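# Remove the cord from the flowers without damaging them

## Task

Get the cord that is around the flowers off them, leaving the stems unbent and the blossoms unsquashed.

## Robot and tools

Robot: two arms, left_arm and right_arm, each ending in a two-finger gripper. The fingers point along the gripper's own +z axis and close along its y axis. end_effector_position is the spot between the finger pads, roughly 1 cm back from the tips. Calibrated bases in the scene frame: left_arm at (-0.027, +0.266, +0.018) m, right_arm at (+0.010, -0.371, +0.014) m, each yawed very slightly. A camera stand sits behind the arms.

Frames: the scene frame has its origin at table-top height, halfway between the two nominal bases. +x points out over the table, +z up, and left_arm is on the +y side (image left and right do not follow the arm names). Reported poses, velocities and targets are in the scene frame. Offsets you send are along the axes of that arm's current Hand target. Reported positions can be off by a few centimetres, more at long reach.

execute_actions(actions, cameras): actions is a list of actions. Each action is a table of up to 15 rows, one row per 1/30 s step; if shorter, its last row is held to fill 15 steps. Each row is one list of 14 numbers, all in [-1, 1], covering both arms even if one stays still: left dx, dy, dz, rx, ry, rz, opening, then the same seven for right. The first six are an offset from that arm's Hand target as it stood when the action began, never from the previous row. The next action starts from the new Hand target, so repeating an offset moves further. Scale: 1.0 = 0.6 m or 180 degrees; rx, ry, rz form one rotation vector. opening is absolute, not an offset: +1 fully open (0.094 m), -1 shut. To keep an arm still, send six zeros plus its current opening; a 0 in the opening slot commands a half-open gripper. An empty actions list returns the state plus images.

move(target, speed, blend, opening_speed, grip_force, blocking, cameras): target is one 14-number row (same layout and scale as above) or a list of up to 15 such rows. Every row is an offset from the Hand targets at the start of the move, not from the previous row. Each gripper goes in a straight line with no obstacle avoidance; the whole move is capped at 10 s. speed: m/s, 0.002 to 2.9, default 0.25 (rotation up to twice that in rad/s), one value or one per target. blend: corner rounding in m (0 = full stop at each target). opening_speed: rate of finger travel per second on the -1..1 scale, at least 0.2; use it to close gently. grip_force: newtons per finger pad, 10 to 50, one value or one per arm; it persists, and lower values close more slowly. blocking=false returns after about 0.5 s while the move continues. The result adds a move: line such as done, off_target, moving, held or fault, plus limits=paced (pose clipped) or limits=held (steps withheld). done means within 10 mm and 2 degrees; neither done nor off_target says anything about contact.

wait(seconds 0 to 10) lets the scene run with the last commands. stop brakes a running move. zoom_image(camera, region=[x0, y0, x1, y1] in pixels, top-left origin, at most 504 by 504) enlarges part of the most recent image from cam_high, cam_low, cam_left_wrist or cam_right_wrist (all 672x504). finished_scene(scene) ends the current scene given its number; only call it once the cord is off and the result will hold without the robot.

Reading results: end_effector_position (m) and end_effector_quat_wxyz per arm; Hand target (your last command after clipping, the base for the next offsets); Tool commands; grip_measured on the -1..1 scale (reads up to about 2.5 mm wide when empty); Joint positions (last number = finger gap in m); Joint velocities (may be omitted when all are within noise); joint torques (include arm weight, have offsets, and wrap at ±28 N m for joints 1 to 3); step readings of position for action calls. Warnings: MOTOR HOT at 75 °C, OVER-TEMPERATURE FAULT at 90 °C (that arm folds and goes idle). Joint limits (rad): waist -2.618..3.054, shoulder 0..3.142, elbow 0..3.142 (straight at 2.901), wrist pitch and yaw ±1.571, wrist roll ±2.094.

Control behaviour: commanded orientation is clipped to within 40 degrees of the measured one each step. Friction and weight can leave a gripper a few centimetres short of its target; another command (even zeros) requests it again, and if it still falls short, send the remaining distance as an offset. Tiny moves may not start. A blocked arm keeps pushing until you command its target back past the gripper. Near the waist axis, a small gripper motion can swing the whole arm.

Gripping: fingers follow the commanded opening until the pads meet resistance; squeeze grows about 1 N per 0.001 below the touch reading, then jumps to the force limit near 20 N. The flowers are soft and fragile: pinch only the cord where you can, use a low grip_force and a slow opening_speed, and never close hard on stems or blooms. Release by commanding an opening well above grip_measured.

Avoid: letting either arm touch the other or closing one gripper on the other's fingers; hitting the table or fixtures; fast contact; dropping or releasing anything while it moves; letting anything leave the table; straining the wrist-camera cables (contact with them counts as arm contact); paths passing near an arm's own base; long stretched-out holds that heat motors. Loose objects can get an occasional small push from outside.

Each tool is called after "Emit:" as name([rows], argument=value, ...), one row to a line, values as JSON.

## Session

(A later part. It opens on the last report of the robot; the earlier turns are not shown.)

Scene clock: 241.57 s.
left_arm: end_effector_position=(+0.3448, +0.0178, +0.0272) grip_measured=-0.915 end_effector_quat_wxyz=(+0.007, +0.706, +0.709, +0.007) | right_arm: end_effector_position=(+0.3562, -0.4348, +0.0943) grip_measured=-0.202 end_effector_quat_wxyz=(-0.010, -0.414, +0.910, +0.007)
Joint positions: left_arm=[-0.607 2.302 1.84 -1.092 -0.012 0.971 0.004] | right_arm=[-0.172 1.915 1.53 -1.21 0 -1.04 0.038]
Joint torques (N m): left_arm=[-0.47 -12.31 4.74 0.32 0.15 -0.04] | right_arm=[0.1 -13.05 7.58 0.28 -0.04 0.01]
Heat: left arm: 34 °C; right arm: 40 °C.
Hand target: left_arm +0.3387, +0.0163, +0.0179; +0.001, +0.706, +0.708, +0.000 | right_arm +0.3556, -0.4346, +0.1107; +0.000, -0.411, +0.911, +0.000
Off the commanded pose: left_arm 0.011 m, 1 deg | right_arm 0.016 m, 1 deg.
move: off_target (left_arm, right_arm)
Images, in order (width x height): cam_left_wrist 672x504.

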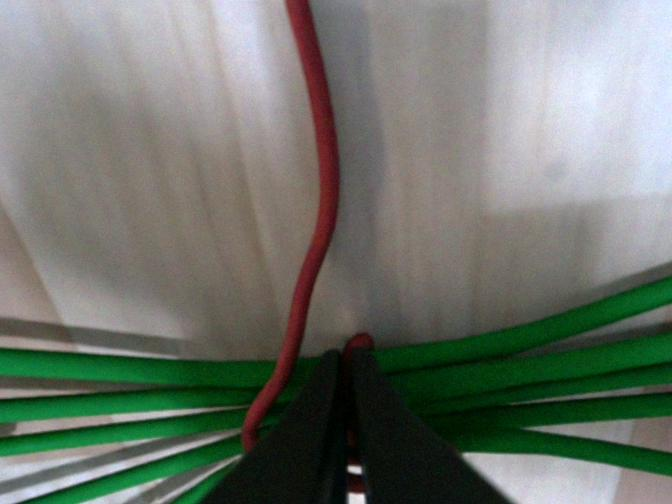

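Emit:
move(target=[-0.03,0.0,-0.06,0,0,0,-0.97,0,0,0,0,0,0,-0.2], speed=0.04, cameras=["cam_left_wrist","cam_high","cam_low"])

Emit:
zoom_image(camera="cam_low", region=[200, 230, 380, 350])

Scene clock: 247.90 s.
left_arm: end_effector_position=(+0.3370, +0.0067, +0.0518) grip_measured=-0.918 end_effector_quat_wxyz=(-0.003, +0.705, +0.709, +0.005) | right_arm: end_effector_position=(+0.3562, -0.4348, +0.0943) grip_measured=-0.202 end_effector_quat_wxyz=(-0.010, -0.414, +0.910, +0.007)
Joint positions: left_arm=[-0.638 2.307 1.948 -1.216 -0.012 0.94 0.004] | right_arm=[-0.172 1.915 1.53 -1.21 0 -1.04 0.038]
Joint torques (N m): left_arm=[-0.73 -11.55 10.69 -0.08 0.15 -0.04] | right_arm=[0.09 -13.11 7.42 0.31 -0.04 0]
Heat: left arm: 34 °C; right arm: 40 °C.
Hand target: left_arm +0.3387, -0.0017, +0.0539; +0.001, +0.706, +0.708, -0.001 | right_arm +0.3556, -0.4346, +0.1107; +0.000, -0.411, +0.911, +0.000
Off the commanded pose: left_arm 0.009 m, 1 deg | right_arm 0.016 m, 1 deg.
move: off_target (right_arm)
Images, in order (width x height): cam_high 672x504, cam_low 672x504, cam_left_wrist 672x504.

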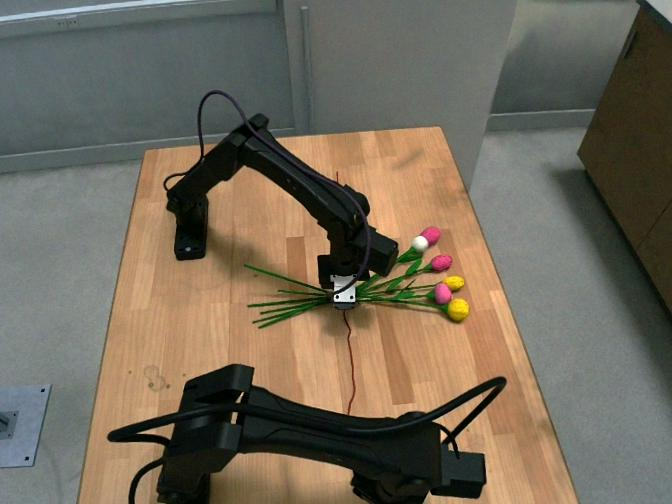

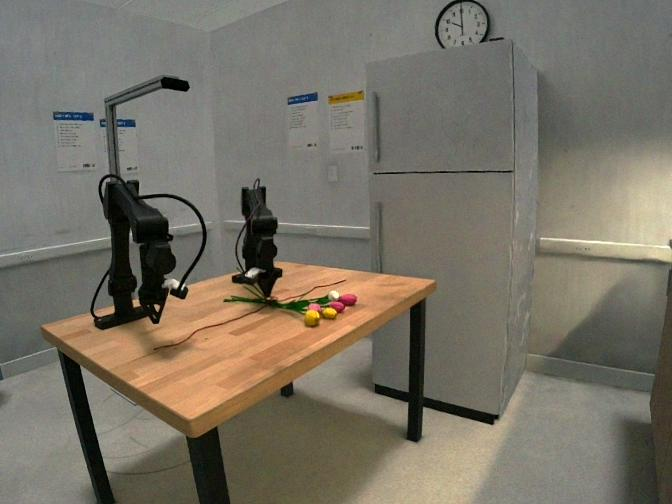

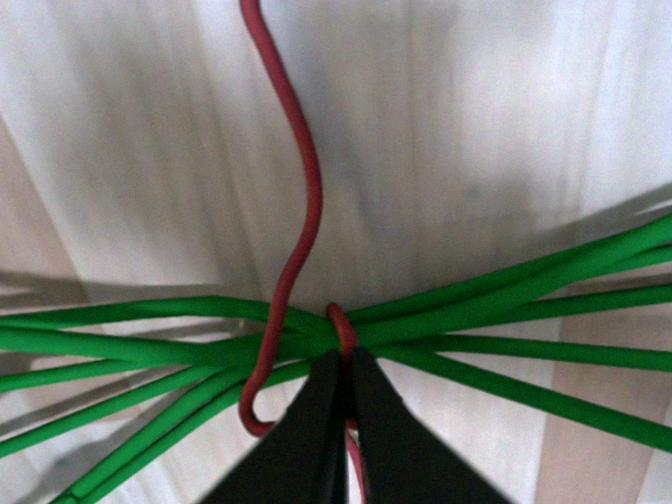

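Scaled by 2.800 from the camera's 672x504 image, which has a finer 960x720 frame.

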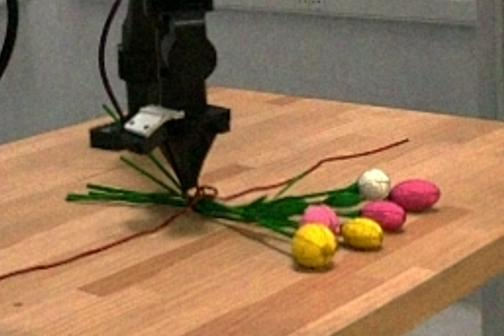

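Emit:
move(target=[-0.0,0.0,-0.06,0,0,0,-0.97,0,0,0,0,0,0,-0.2], speed=0.04, cameras=["cam_left_wrist","cam_low","cam_high"])

Emit:
zoom_image(camera="cam_low", region=[200, 230, 380, 350])

Scene clock: 266.47 s.
left_arm: end_effector_position=(+0.3374, +0.0064, +0.0851) grip_measured=-0.918 end_effector_quat_wxyz=(-0.006, +0.705, +0.709, +0.005) | right_arm: end_effector_position=(+0.3562, -0.4348, +0.0943) grip_measured=-0.202 end_effector_quat_wxyz=(-0.010, -0.414, +0.910, +0.007)
Joint positions: left_arm=[-0.638 2.307 2.08 -1.353 -0.012 0.939 0.004] | right_arm=[-0.172 1.915 1.53 -1.21 0 -1.04 0.038]
Joint torques (N m): left_arm=[-0.68 -12.12 10.84 -0.1 0.15 -0.04] | right_arm=[0.08 -13.04 7.53 0.29 -0.04 0.06]
Heat: left arm: 34 °C; right arm: 41 °C.
Hand target: left_arm +0.3387, -0.0016, +0.0899; +0.001, +0.706, +0.708, -0.001 | right_arm +0.3556, -0.4346, +0.1107; +0.000, -0.411, +0.911, +0.000
Off the commanded pose: left_arm 0.009 m, 1 deg | right_arm 0.016 m, 1 deg.
move: off_target (right_arm)
Images, in order (width x height): cam_high 672x504, cam_low 672x504, cam_left_wrist 672x504.

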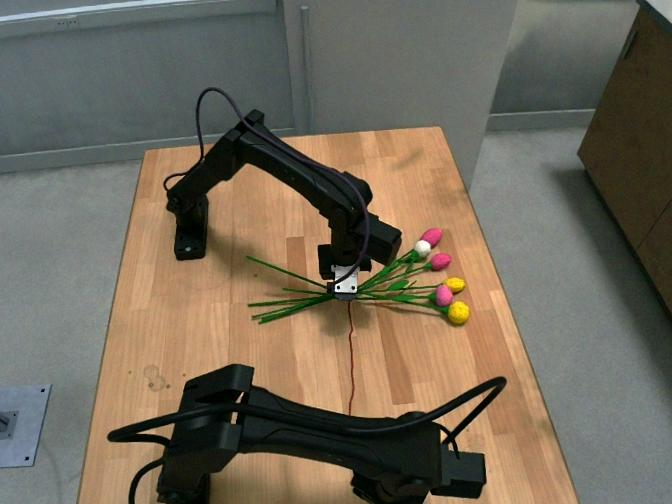

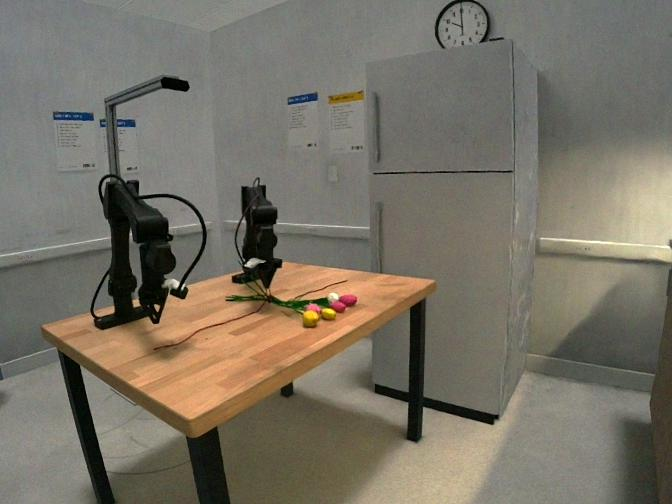

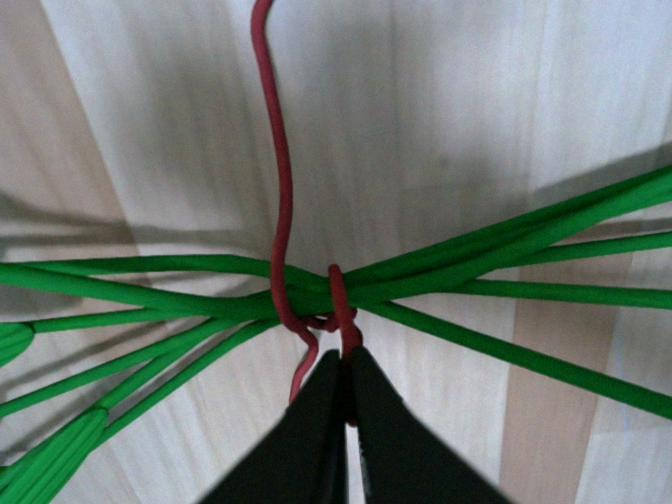

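Scaled by 2.800 from the camera's 672x504 image, which has a finer 960x720 frame.

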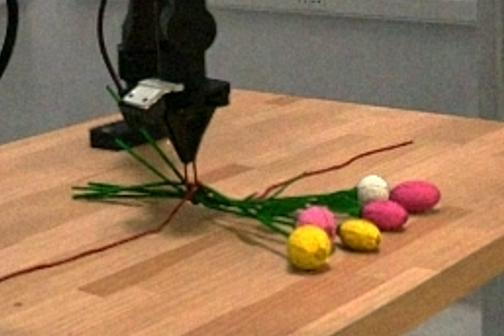

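Emit:
move(target=[-0.0,0.0,-0.1,0,0,0,-0.97,0,0,0,0,0,0,-0.2], speed=0.04, cameras=["cam_left_wrist","cam_low"])

Emit:
zoom_image(camera="cam_low", region=[200, 230, 380, 350])

Scene clock: 273.87 s.
left_arm: end_effector_position=(+0.3383, +0.0057, +0.1300) grip_measured=-0.918 end_effector_quat_wxyz=(-0.001, +0.705, +0.709, +0.006) | right_arm: end_effector_position=(+0.3562, -0.4348, +0.0943) grip_measured=-0.202 end_effector_quat_wxyz=(-0.010, -0.414, +0.910, +0.007)
Joint positions: left_arm=[-0.638 2.33 2.299 -1.541 -0.012 0.939 0.004] | right_arm=[-0.172 1.915 1.53 -1.21 0 -1.04 0.038]
Joint torques (N m): left_arm=[-0.68 -15.21 10.33 -0.06 0.13 -0.05] | right_arm=[0.05 -13.16 7.54 0.28 -0.04 0.03]
Heat: left arm: 35 °C; right arm: 41 °C.
Hand target: left_arm +0.3386, -0.0014, +0.1499; +0.001, +0.706, +0.708, -0.001 | right_arm +0.3556, -0.4346, +0.1107; +0.000, -0.411, +0.911, +0.000
Off the commanded pose: left_arm 0.021 m, 1 deg | right_arm 0.016 m, 1 deg.
joint sent to its limit (left arm) — joint 4 (wrist pitch), lower limit. The joint targets are off in orientation, not in position.
move: off_target (left_arm, right_arm)
Images, in order (width x height): cam_low 672x504, cam_left_wrist 672x504.

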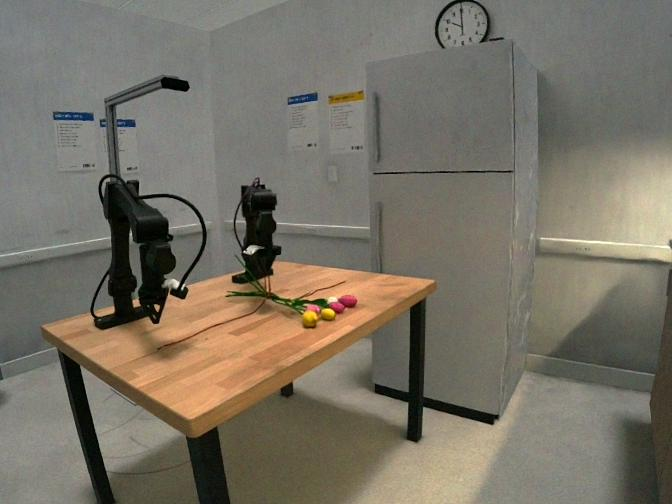

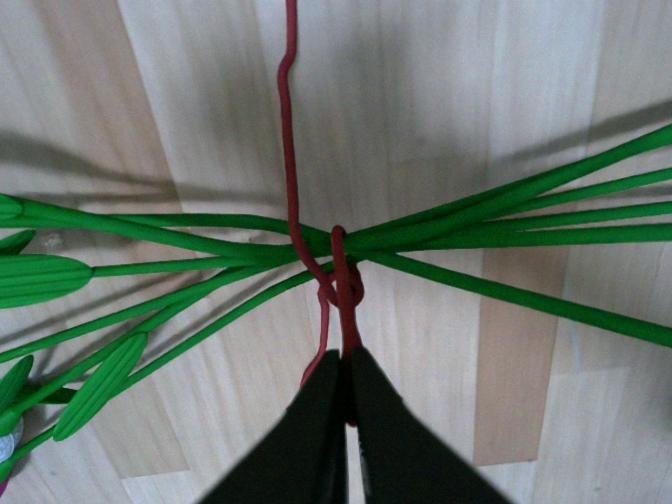

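Scaled by 2.800 from the camera's 672x504 image, which has a finer 960x720 frame.

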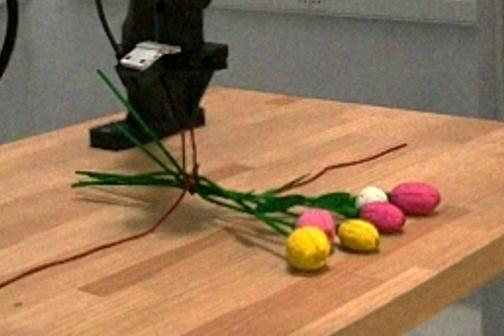

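Emit:
move(target=[-0.0,0.0,-0.1,0,0,0,-0.97,0,0,0,0,0,0,-0.2], speed=0.04, cameras=["cam_left_wrist","cam_low"])

Emit:
zoom_image(camera="cam_low", region=[200, 210, 380, 350])

Scene clock: 286.77 s.
left_arm: end_effector_position=(+0.3397, +0.0047, +0.1756) grip_measured=-0.918 end_effector_quat_wxyz=(+0.053, +0.704, +0.708, +0.014) | right_arm: end_effector_position=(+0.3562, -0.4348, +0.0943) grip_measured=-0.202 end_effector_quat_wxyz=(-0.010, -0.414, +0.910, +0.007)
Joint positions: left_arm=[-0.638 2.238 2.323 -1.546 -0.012 0.939 0.004] | right_arm=[-0.172 1.915 1.53 -1.21 0 -1.04 0.038]
Joint torques (N m): left_arm=[-0.72 -17.29 10.58 0.24 0.11 -0.03] | right_arm=[0.05 -13.05 7.54 0.34 0.01 0.04]
Heat: left arm: 35 °C; right arm: 41 °C.
Hand target: left_arm +0.3385, -0.0013, +0.2100; +0.001, +0.706, +0.708, -0.001 | right_arm +0.3556, -0.4346, +0.1107; +0.000, -0.411, +0.911, +0.000
Off the commanded pose: left_arm 0.035 m, 6 deg | right_arm 0.016 m, 1 deg.
joint sent to its limit (left arm) — joint 4 (wrist pitch), lower limit. The joint targets are off in orientation, not in position.
move: off_target (left_arm, right_arm)
Images, in order (width x height): cam_low 672x504, cam_left_wrist 672x504.

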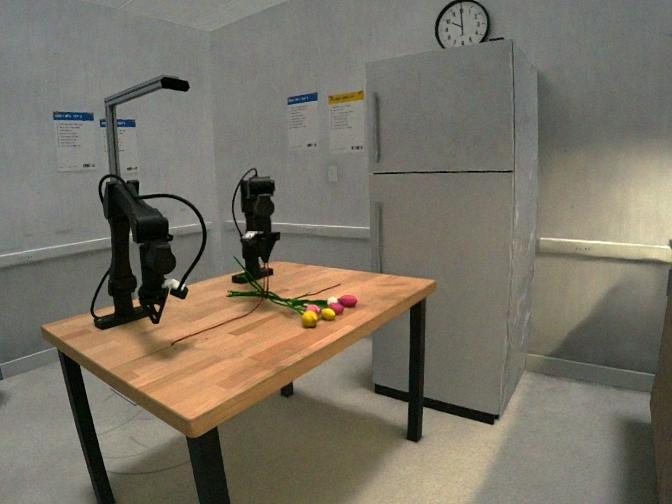

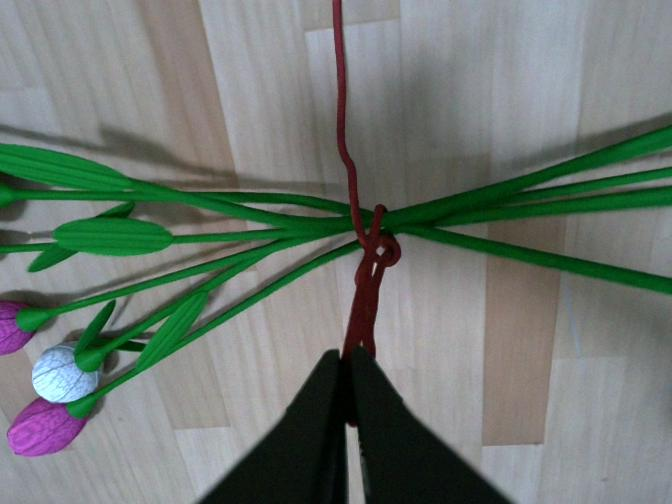

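Scaled by 2.800 from the camera's 672x504 image, which has a finer 960x720 frame.

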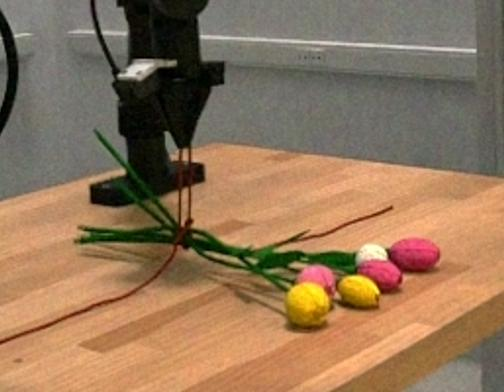

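Emit:
move(target=[-0.0,0.0,-0.15,0,0,0,-0.97,0,0,0,0,0,0,-0.2], speed=0.05, cameras=["cam_left_wrist","cam_low","cam_high"])

Emit:
zoom_image(camera="cam_low", region=[200, 210, 380, 350])

Scene clock: 295.13 s.
left_arm: end_effector_position=(+0.3438, +0.0017, +0.2659) grip_measured=-0.918 end_effector_quat_wxyz=(+0.174, +0.693, +0.699, +0.033) | right_arm: end_effector_position=(+0.3562, -0.4348, +0.0943) grip_measured=-0.202 end_effector_quat_wxyz=(-0.010, -0.414, +0.910, +0.007)
Joint positions: left_arm=[-0.638 2.113 2.452 -1.553 -0.012 0.939 0.004] | right_arm=[-0.172 1.915 1.53 -1.21 0 -1.04 0.038]
Joint torques (N m): left_arm=[-0.75 -15.56 10.24 0.79 0.09 -0.02] | right_arm=[0.24 -13.07 7.56 0.32 -0.02 0.01]
Heat: left arm: 38 °C; right arm: 41 °C.
Hand target: left_arm +0.3385, -0.0011, +0.2999; +0.001, +0.706, +0.708, -0.001 | right_arm +0.3556, -0.4346, +0.1107; +0.000, -0.411, +0.911, +0.000
Off the commanded pose: left_arm 0.035 m, 20 deg | right_arm 0.016 m, 1 deg.
joint sent to its limit (left arm) — joint 4 (wrist pitch), lower limit. The joint targets are off in orientation, not in position.
move: off_target (left_arm, right_arm)
Images, in order (width x height): cam_high 672x504, cam_low 672x504, cam_left_wrist 672x504.

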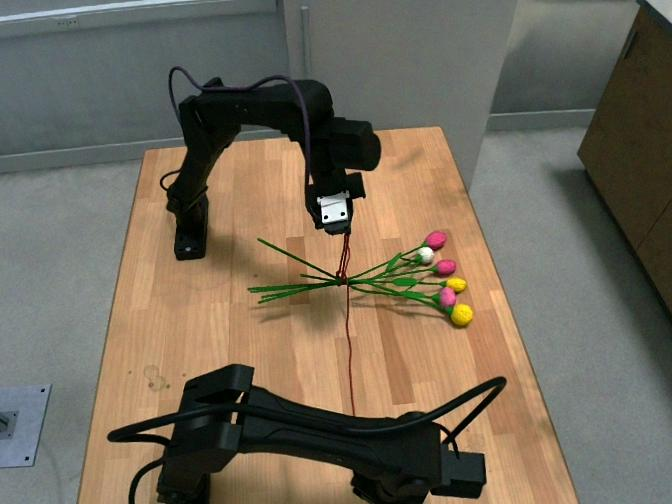

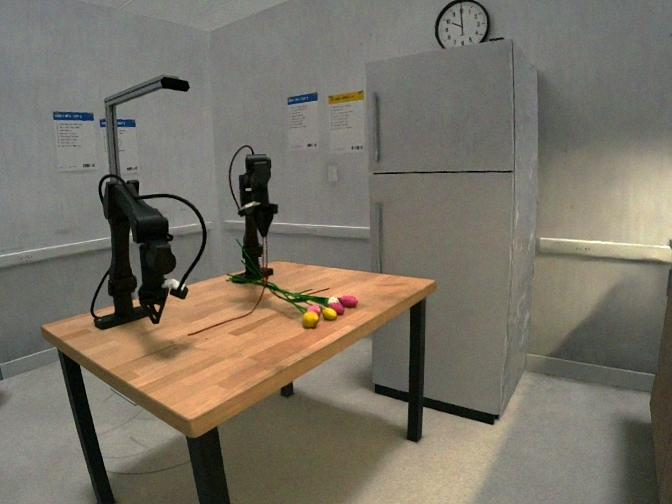

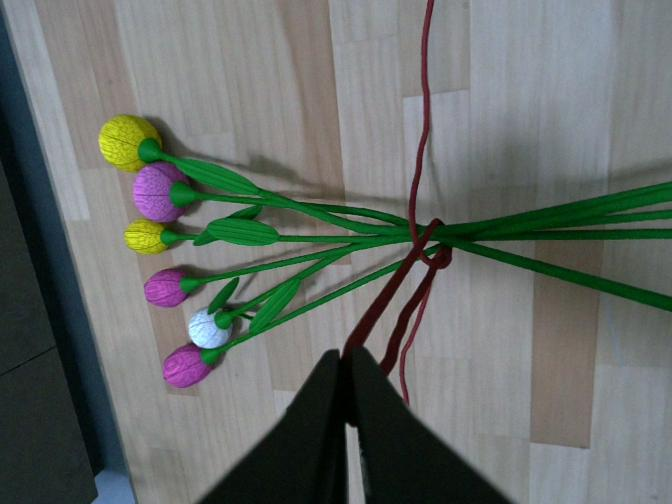

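Scaled by 2.800 from the camera's 672x504 image, which has a finer 960x720 frame.

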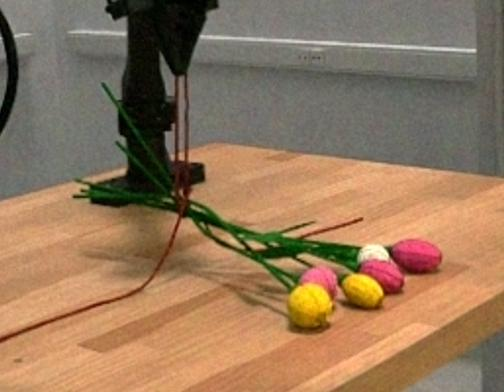

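Emit:
move(target=[0.12,0.0,-0.2,0,0,0,-0.97,0,0,0,0,0,0,-0.2], speed=0.06, cameras=["cam_left_wrist","cam_low","cam_high"])

Emit:
zoom_image(camera="cam_low", region=[180, 180, 380, 350])

Scene clock: 319.57 s.
left_arm: end_effector_position=(+0.3452, +0.0641, +0.3907) grip_measured=-0.918 end_effector_quat_wxyz=(+0.323, +0.665, +0.666, +0.094) | right_arm: end_effector_position=(+0.3562, -0.4348, +0.0943) grip_measured=-0.202 end_effector_quat_wxyz=(-0.010, -0.414, +0.910, +0.007)
Joint positions: left_arm=[-0.51 1.92 2.595 -1.559 0.002 1.07 0.004] | right_arm=[-0.172 1.915 1.53 -1.21 0 -1.04 0.038]
Joint torques (N m): left_arm=[0.75 -12.16 8.94 1.41 0.02 0.01] | right_arm=[0.12 -13.24 7.6 0.31 -0.05 0.01]
Heat: left arm: 42 °C; right arm: 41 °C.
Hand target: left_arm +0.3382, +0.0712, +0.4198; +0.001, +0.706, +0.708, +0.000 | right_arm +0.3556, -0.4346, +0.1107; +0.000, -0.411, +0.911, +0.000
Off the commanded pose: left_arm 0.031 m, 39 deg | right_arm 0.016 m, 1 deg.
joint read past its limit (left arm) — joint 4 (wrist pitch), lower limit.
joint sent to its limit (left arm) — joint 4 (wrist pitch), lower limit. The joint targets are off in orientation, not in position.
move: off_target (left_arm, right_arm)
Images, in order (width x height): cam_high 672x504, cam_low 672x504, cam_left_wrist 672x504.

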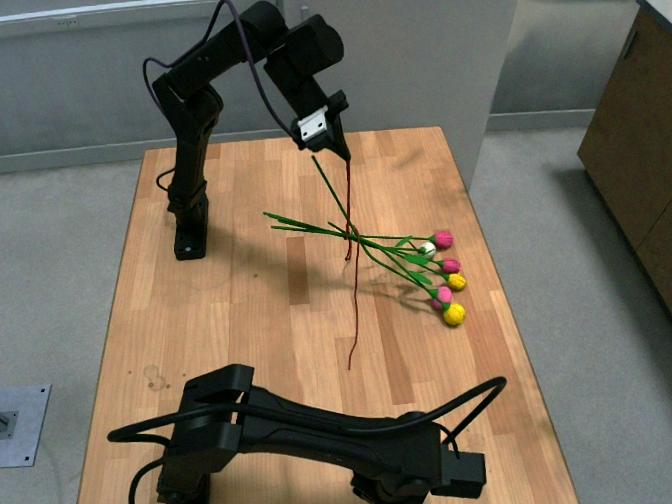

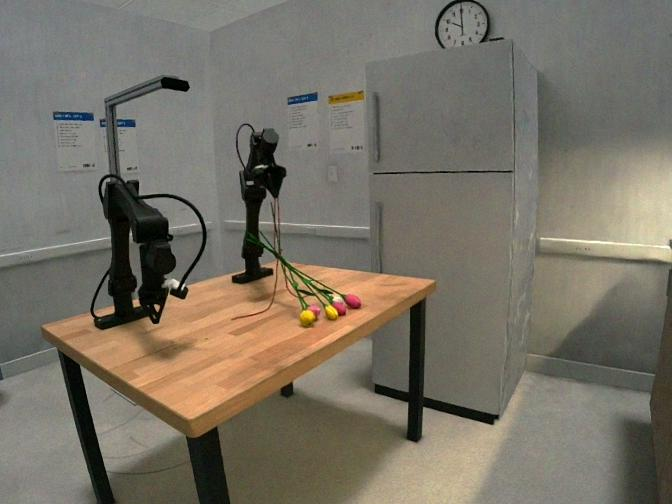

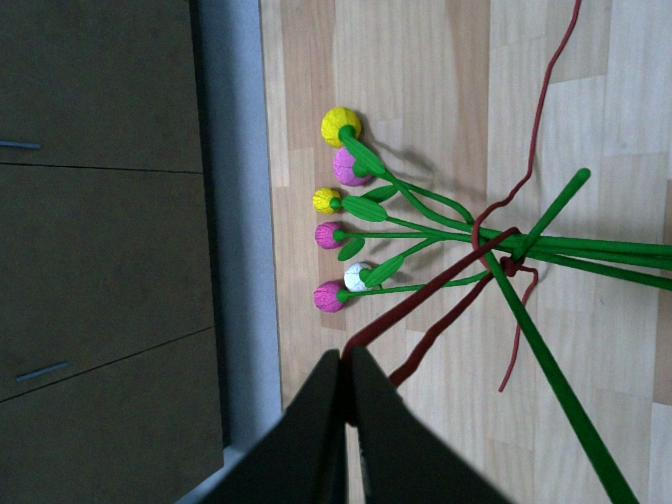

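Scaled by 2.520 from the camera's 672x504 image, which has a finer 960x720 frame.

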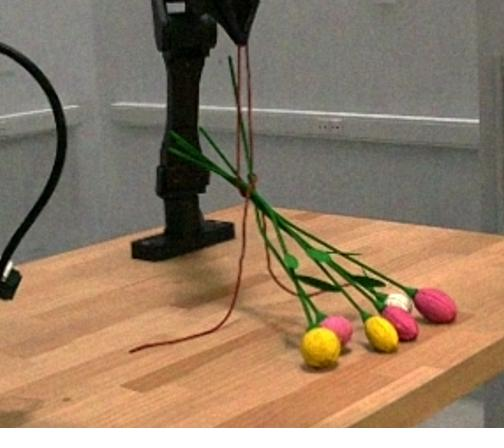

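Emit:
move([
  [-0.067,0.0,0.35,0,0,0,-0.97,0,0,0,0,0,0,-0.2],
  [0.2,0.0,0.55,0,0,0,-0.97,0,0,0,0,0,0,-0.2],
], speed=0.1, blend=[0.02,0], cameras=["cam_left_wrist","cam_low","cam_high"])

Emit:
zoom_image(camera="cam_high", region=[230, 160, 480, 380])

Scene clock: 357.90 s.
left_arm: end_effector_position=(+0.3389, +0.1912, +0.0769) grip_measured=-0.918 end_effector_quat_wxyz=(-0.017, +0.705, +0.709, -0.006) | right_arm: end_effector_position=(+0.3562, -0.4348, +0.0943) grip_measured=-0.202 end_effector_quat_wxyz=(-0.010, -0.414, +0.910, +0.007)
Joint positions: left_arm=[-0.219 2.019 1.59 -1.177 -0.009 1.356 0.004] | right_arm=[-0.172 1.915 1.53 -1.21 0 -1.04 0.038]
Joint torques (N m): left_arm=[0.28 -14.71 5.39 0.11 0.11 0.07] | right_arm=[-0.03 -13.11 7.49 0.32 -0.01 0.05]
Heat: left arm: 36 °C; right arm: 42 °C.
Hand target: left_arm +0.3383, +0.1904, +0.0895; +0.001, +0.706, +0.708, +0.000 | right_arm +0.3556, -0.4346, +0.1107; +0.000, -0.411, +0.911, +0.000
Off the commanded pose: left_arm 0.013 m, 2 deg | right_arm 0.016 m, 1 deg.
move: off_target (left_arm, right_arm)
Images, in order (width x height): cam_high 672x504, cam_low 672x504, cam_left_wrist 672x504.

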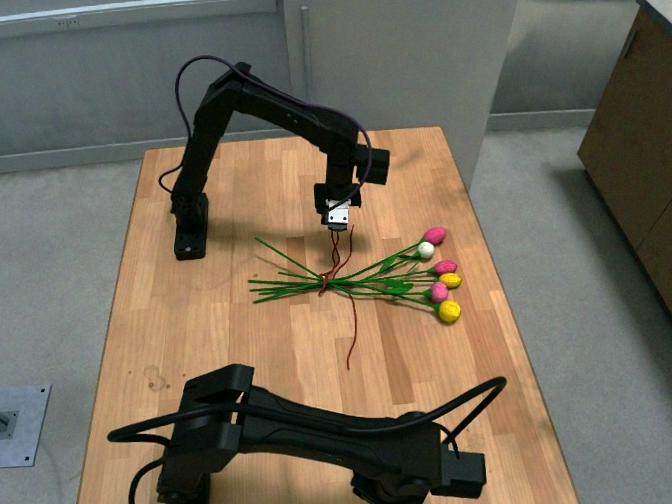

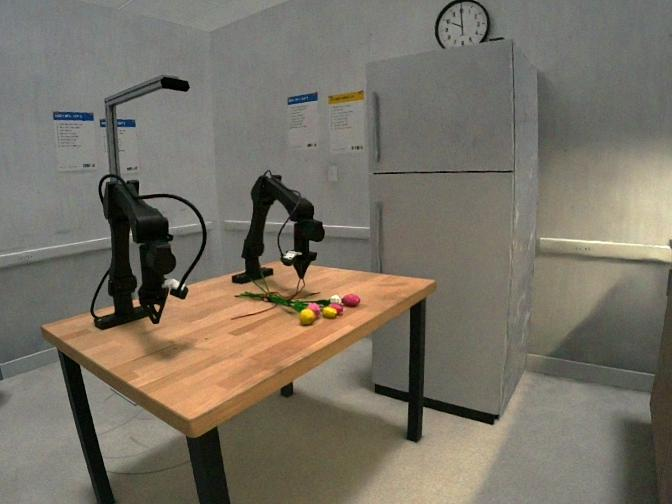

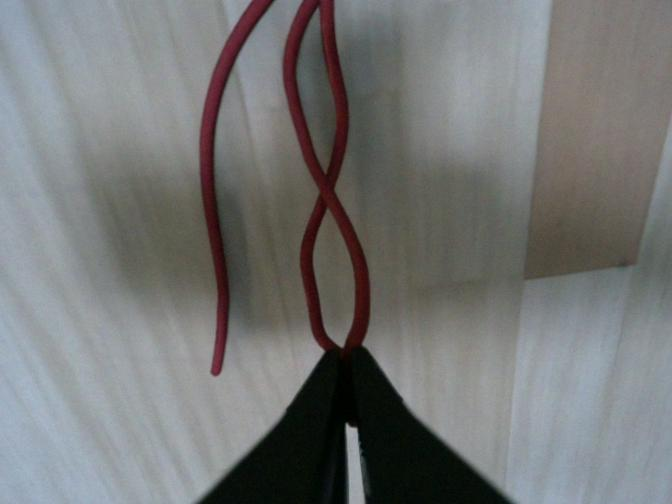

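Scaled by 2.016 from the camera's 672x504 image, which has a finer 960x720 frame.

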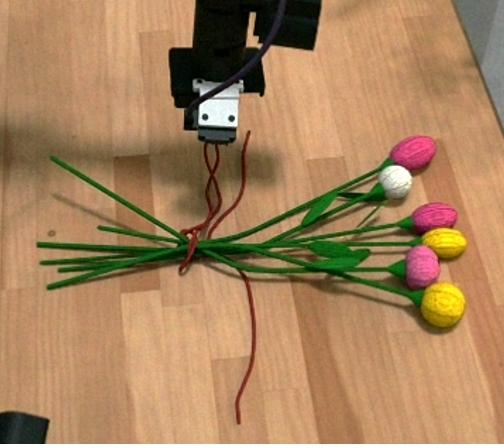

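Emit:
move(target=[0.2,0.0,0.05,0,0,0,-0.97,0,0,0,0,0,0,-0.2], speed=0.06, cameras=["cam_left_wrist","cam_high"])

Emit:
zoom_image(camera="cam_high", region=[230, 160, 480, 380])

Scene clock: 365.83 s.
left_arm: end_effector_position=(+0.3399, +0.3108, +0.0546) grip_measured=-0.918 end_effector_quat_wxyz=(-0.007, +0.705, +0.709, -0.003) | right_arm: end_effector_position=(+0.3562, -0.4348, +0.0943) grip_measured=-0.202 end_effector_quat_wxyz=(-0.010, -0.414, +0.910, +0.007)
Joint positions: left_arm=[0.104 2.003 1.476 -1.057 -0.008 1.682 0.004] | right_arm=[-0.172 1.915 1.53 -1.21 0 -1.04 0.038]
Joint torques (N m): left_arm=[0.46 -12.42 5.3 0.13 0.12 0.07] | right_arm=[0.05 -12.97 7.6 0.32 0 0.05]
Heat: left arm: 38 °C; right arm: 42 °C.
Hand target: left_arm +0.3380, +0.3104, +0.0592; +0.001, +0.706, +0.708, -0.001 | right_arm +0.3556, -0.4346, +0.1107; +0.000, -0.411, +0.911, +0.000
Off the commanded pose: left_arm 0.005 m, 1 deg | right_arm 0.016 m, 1 deg.
move: off_target (right_arm)
Images, in order (width x height): cam_high 672x504, cam_left_wrist 672x504.

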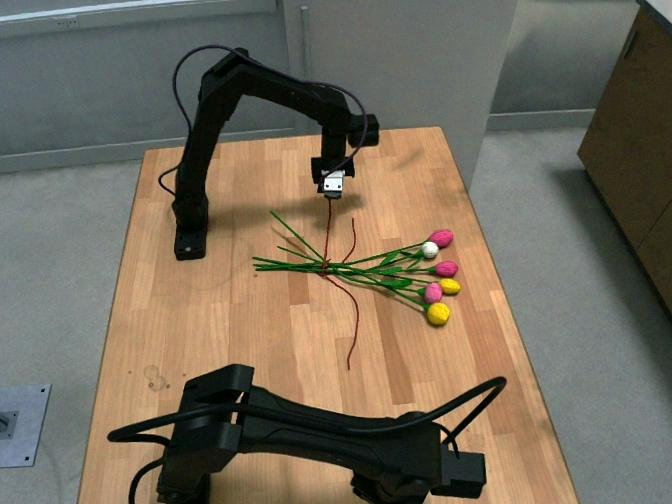

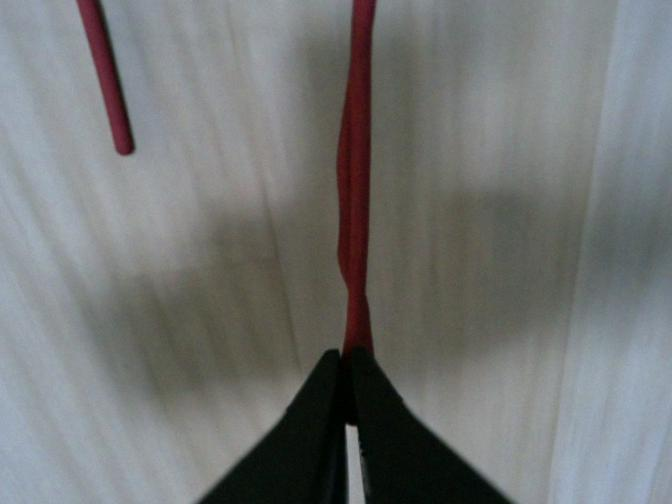

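Scaled by 2.016 from the camera's 672x504 image, which has a finer 960x720 frame.

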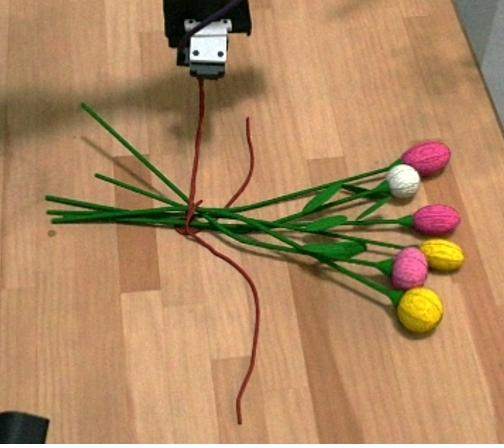

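Emit:
move([
  [-0.35,0,-0.35,0,0,0,-0.97,0,0,0,0,0,0,-0.2],
  [-0.65,0,-0.35,0,0,0,-0.97,0,0,0,0,0,0,-0.2],
  [-0.65,0,-0.18,0,0,0,-0.97,0,0,0,0,0,0,-0.2],
  [-0.33,0,0,0,0,0,-0.97,0,0,0,0,0,0,-0.2],
], speed=0.12, blend=[0.03,0.02,0.02,0], cameras=["cam_left_wrist","cam_high","cam_low"])

Emit:
zoom_image(camera="cam_high", region=[230, 190, 480, 410])

Scene clock: 401.80 s.
left_arm: end_effector_position=(+0.3377, +0.1140, +0.0446) grip_measured=-0.918 end_effector_quat_wxyz=(-0.020, +0.704, +0.710, -0.004) | right_arm: end_effector_position=(+0.3562, -0.4348, +0.0943) grip_measured=-0.202 end_effector_quat_wxyz=(-0.010, -0.414, +0.910, +0.007)
Joint positions: left_arm=[-0.412 2.134 1.634 -1.111 -0.008 1.162 0.004] | right_arm=[-0.172 1.915 1.53 -1.21 0 -1.04 0.038]
Joint torques (N m): left_arm=[0.12 -15.87 5.33 0.11 0.1 0.06] | right_arm=[0.1 -13.11 7.46 0.32 -0.03 0.03]
Heat: left arm: 37 °C; right arm: 43 °C.
Hand target: left_arm +0.3384, +0.1124, +0.0596; +0.001, +0.706, +0.708, +0.000 | right_arm +0.3556, -0.4346, +0.1107; +0.000, -0.411, +0.911, +0.000
Off the commanded pose: left_arm 0.015 m, 2 deg | right_arm 0.016 m, 1 deg.
move: off_target (left_arm, right_arm)
Images, in order (width x height): cam_high 672x504, cam_low 672x504, cam_left_wrist 672x504.

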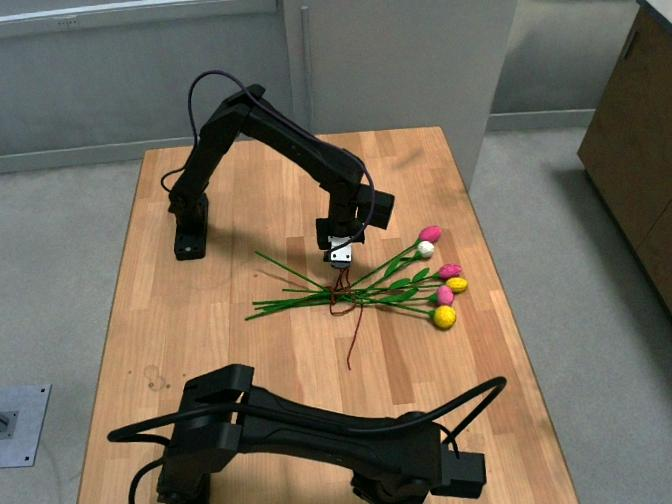

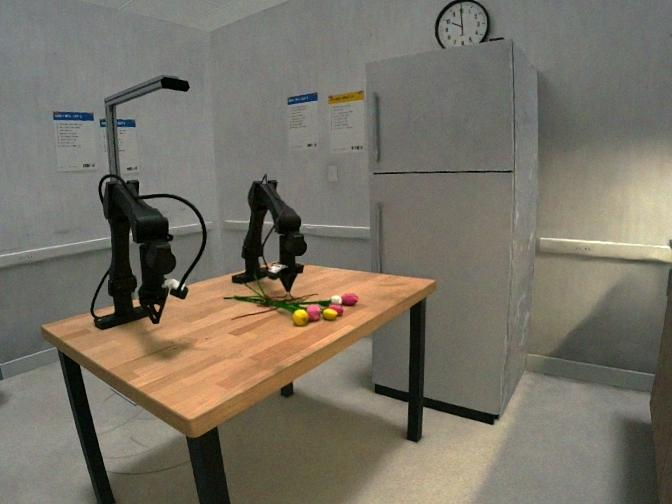

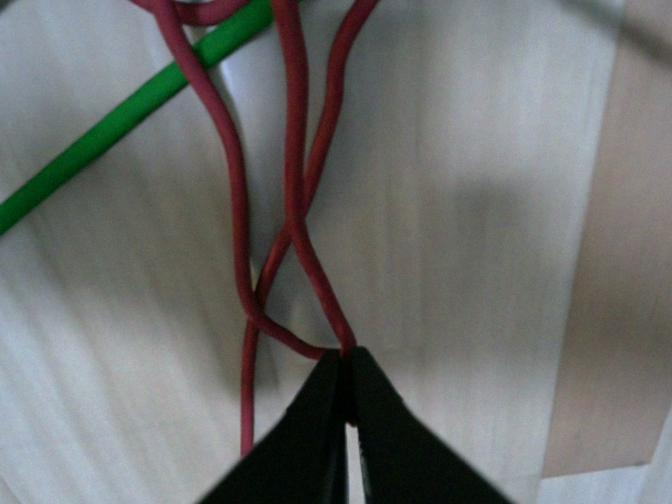

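Scaled by 2.016 from the camera's 672x504 image, which has a finer 960x720 frame.

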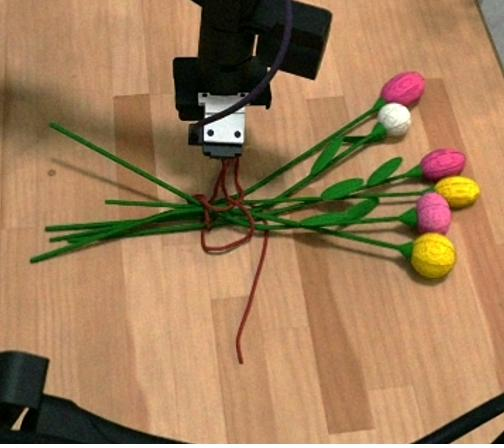

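Emit:
move(target=[0.12,0,0.0,0,0,0,-0.97,-0.445,0.5,-0.05,0,0,0.27,0.2], speed=0.15, cameras=["cam_left_wrist","cam_right_wrist","cam_high"])

Scene clock: 417.73 s.
left_arm: end_effector_position=(+0.3377, +0.1839, +0.0462) grip_measured=-0.918 end_effector_quat_wxyz=(-0.018, +0.706, +0.708, -0.007) | right_arm: end_effector_position=(+0.3102, -0.0299, +0.1474) grip_measured=+0.198 end_effector_quat_wxyz=(+0.022, -0.006, +0.999, +0.024)
Joint positions: left_arm=[-0.238 2.05 1.51 -1.068 -0.008 1.341 0.004] | right_arm=[0.86 2.294 2.322 -1.533 0 0.833 0.056]
Joint torques (N m): left_arm=[0.58 -14.94 5.27 0.08 0.1 0.07] | right_arm=[-0.27 -10.66 7.92 0.32 -0.08 0.05]
Heat: left arm: 39 °C; right arm: 42 °C.
Hand target: left_arm +0.3383, +0.1844, +0.0595; +0.001, +0.706, +0.708, +0.000 | right_arm +0.3071, -0.0359, +0.1410; +0.000, +0.000, +1.000, +0.000
Off the commanded pose: left_arm 0.013 m, 2 deg | right_arm 0.009 m, 4 deg.
joint sent to its limit (right arm) — joint 4 (wrist pitch), lower limit. The joint targets still meet the commanded pose.
move: off_target (left_arm, right_arm)
Images, in order (width x height): cam_high 672x504, cam_left_wrist 672x504, cam_right_wrist 672x504.

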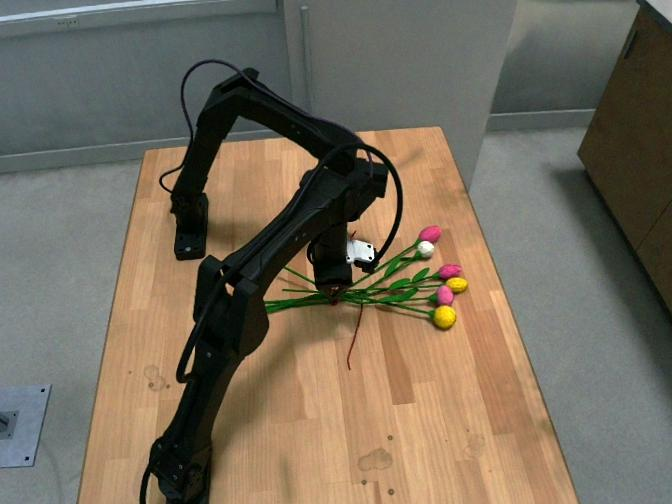

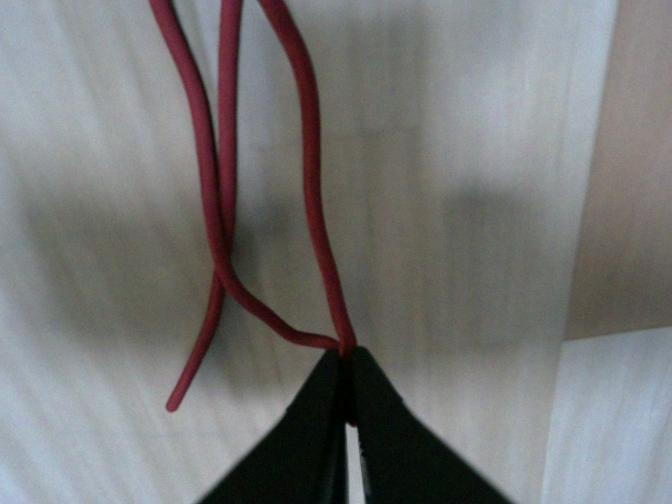

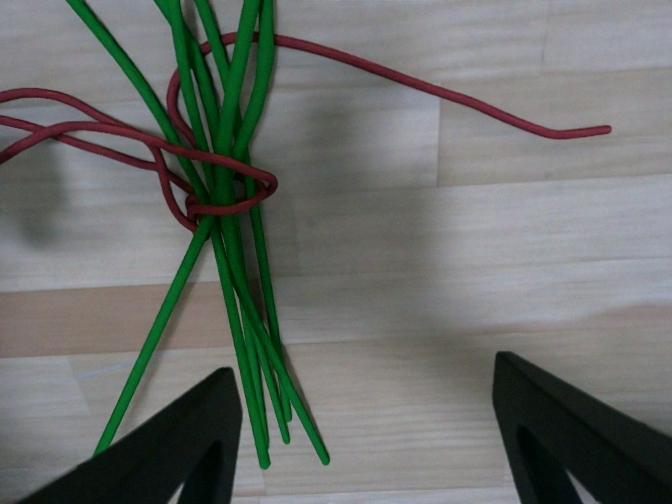

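Emit:
zoom_image(camera="cam_right_wrist", region=[130, 10, 310, 250])

Scaled by 2.100 from the camera's 672x504 image, which has a finer 960x720 frame.

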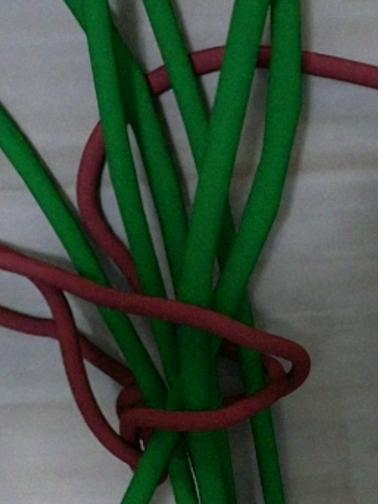

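Emit:
move(target=[0,0,0.0,0,0,0,-0.97,0.08,-0.4,-0.08,0,0,0,0.2], speed=0.25)

Emit:
move([
  [-0.025,-0.15,0,0,0,0,-0.97,0,0,0,0,0,0,0.2],
  [-0.142,-0.317,0,0,0,0,-0.97,0,0,0,0,0,0,0.2],
  [-0.275,-0.37,0,0,0,0,-0.97,0,0,0,0,0,0,0.2],
], speed=0.08, blend=[0.03,0.03,0], cameras=["cam_left_wrist","cam_low","cam_high"])

Emit:
zoom_image(camera="cam_high", region=[200, 210, 420, 380])

Scene clock: 479.67 s.
left_arm: end_effector_position=(+0.3377, +0.1839, +0.0462) grip_measured=-0.918 end_effector_quat_wxyz=(-0.018, +0.706, +0.708, -0.007) | right_arm: end_effector_position=(+0.2674, -0.2727, +0.1851) grip_measured=+0.198 end_effector_quat_wxyz=(+0.005, +0.003, +1.000, +0.002)
Joint positions: left_arm=[-0.238 2.05 1.51 -1.068 -0.008 1.341 0.004] | right_arm=[0.373 1.587 1.502 -1.476 0 0.365 0.056]
Joint torques (N m): left_arm=[0.59 -14.98 5.26 0.08 0.09 0.07] | right_arm=[0.21 -8.73 5.23 0.44 -0.05 -0.06]
Heat: left arm: 39 °C; right arm: 38 °C.
Hand target: left_arm +0.3383, +0.1844, +0.0595; +0.001, +0.706, +0.708, +0.000 | right_arm +0.2591, -0.2759, +0.1888; +0.000, +0.000, +1.000, +0.000
Off the commanded pose: left_arm 0.013 m, 2 deg | right_arm 0.010 m, 1 deg.
move: off_target (left_arm)

Scene clock: 484.07 s.
left_arm: end_effector_position=(+0.1132, +0.0304, +0.0542) grip_measured=-0.918 end_effector_quat_wxyz=(-0.010, +0.706, +0.708, +0.006) | right_arm: end_effector_position=(+0.2674, -0.2727, +0.1851) grip_measured=+0.198 end_effector_quat_wxyz=(+0.005, +0.003, +1.000, +0.002)
Joint positions: left_arm=[-1.054 1.668 1.043 -0.968 -0.007 0.526 0.004] | right_arm=[0.373 1.587 1.502 -1.476 0 0.365 0.056]
Joint torques (N m): left_arm=[-0.51 -5.91 9.88 0.06 0.09 -0.06] | right_arm=[-0.05 -8.8 5.19 0.39 -0.06 -0.1]
Heat: left arm: 38 °C; right arm: 38 °C.
Hand target: left_arm +0.1166, +0.0190, +0.0596; +0.001, +0.706, +0.708, +0.000 | right_arm +0.2591, -0.2759, +0.1888; +0.000, +0.000, +1.000, +0.000
Off the commanded pose: left_arm 0.013 m, 1 deg | right_arm 0.010 m, 1 deg.
move: off_target (left_arm)
Images, in order (width x height): cam_high 672x504, cam_low 672x504, cam_left_wrist 672x504.

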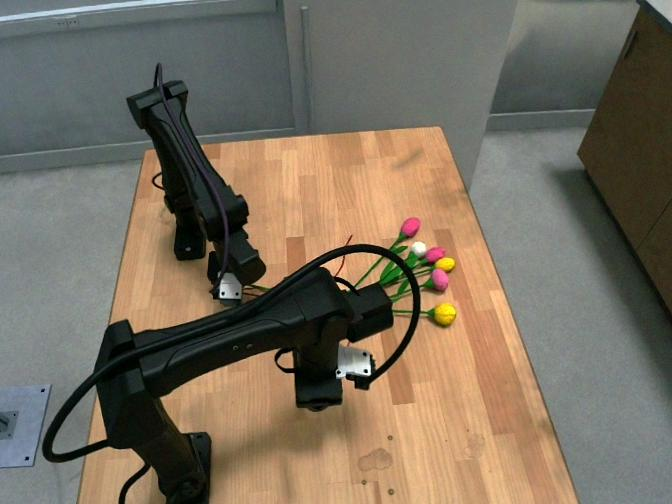

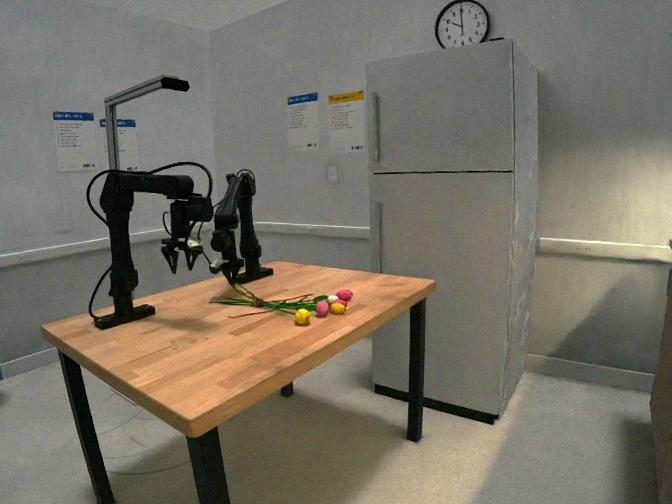

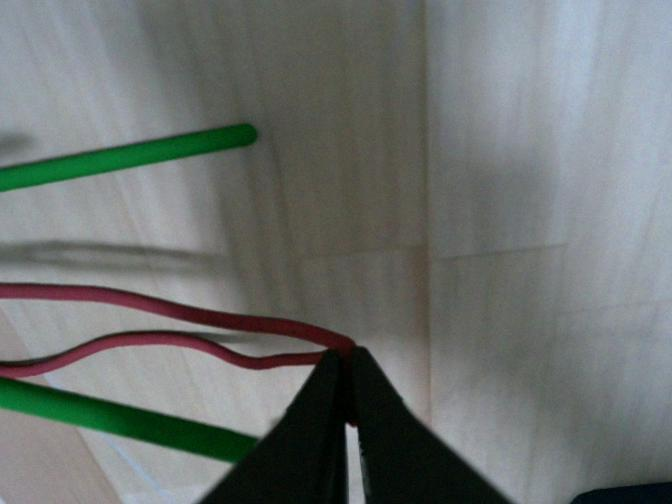

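Scaled by 2.291 from the camera's 672x504 image, which has a finer 960x720 frame.

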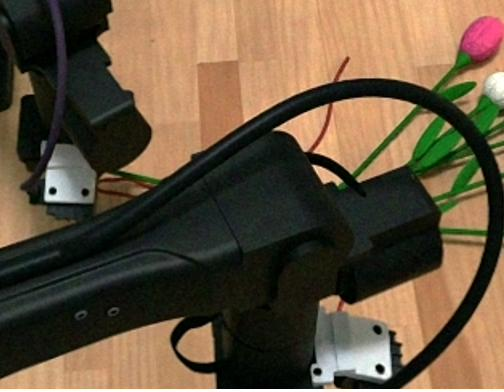

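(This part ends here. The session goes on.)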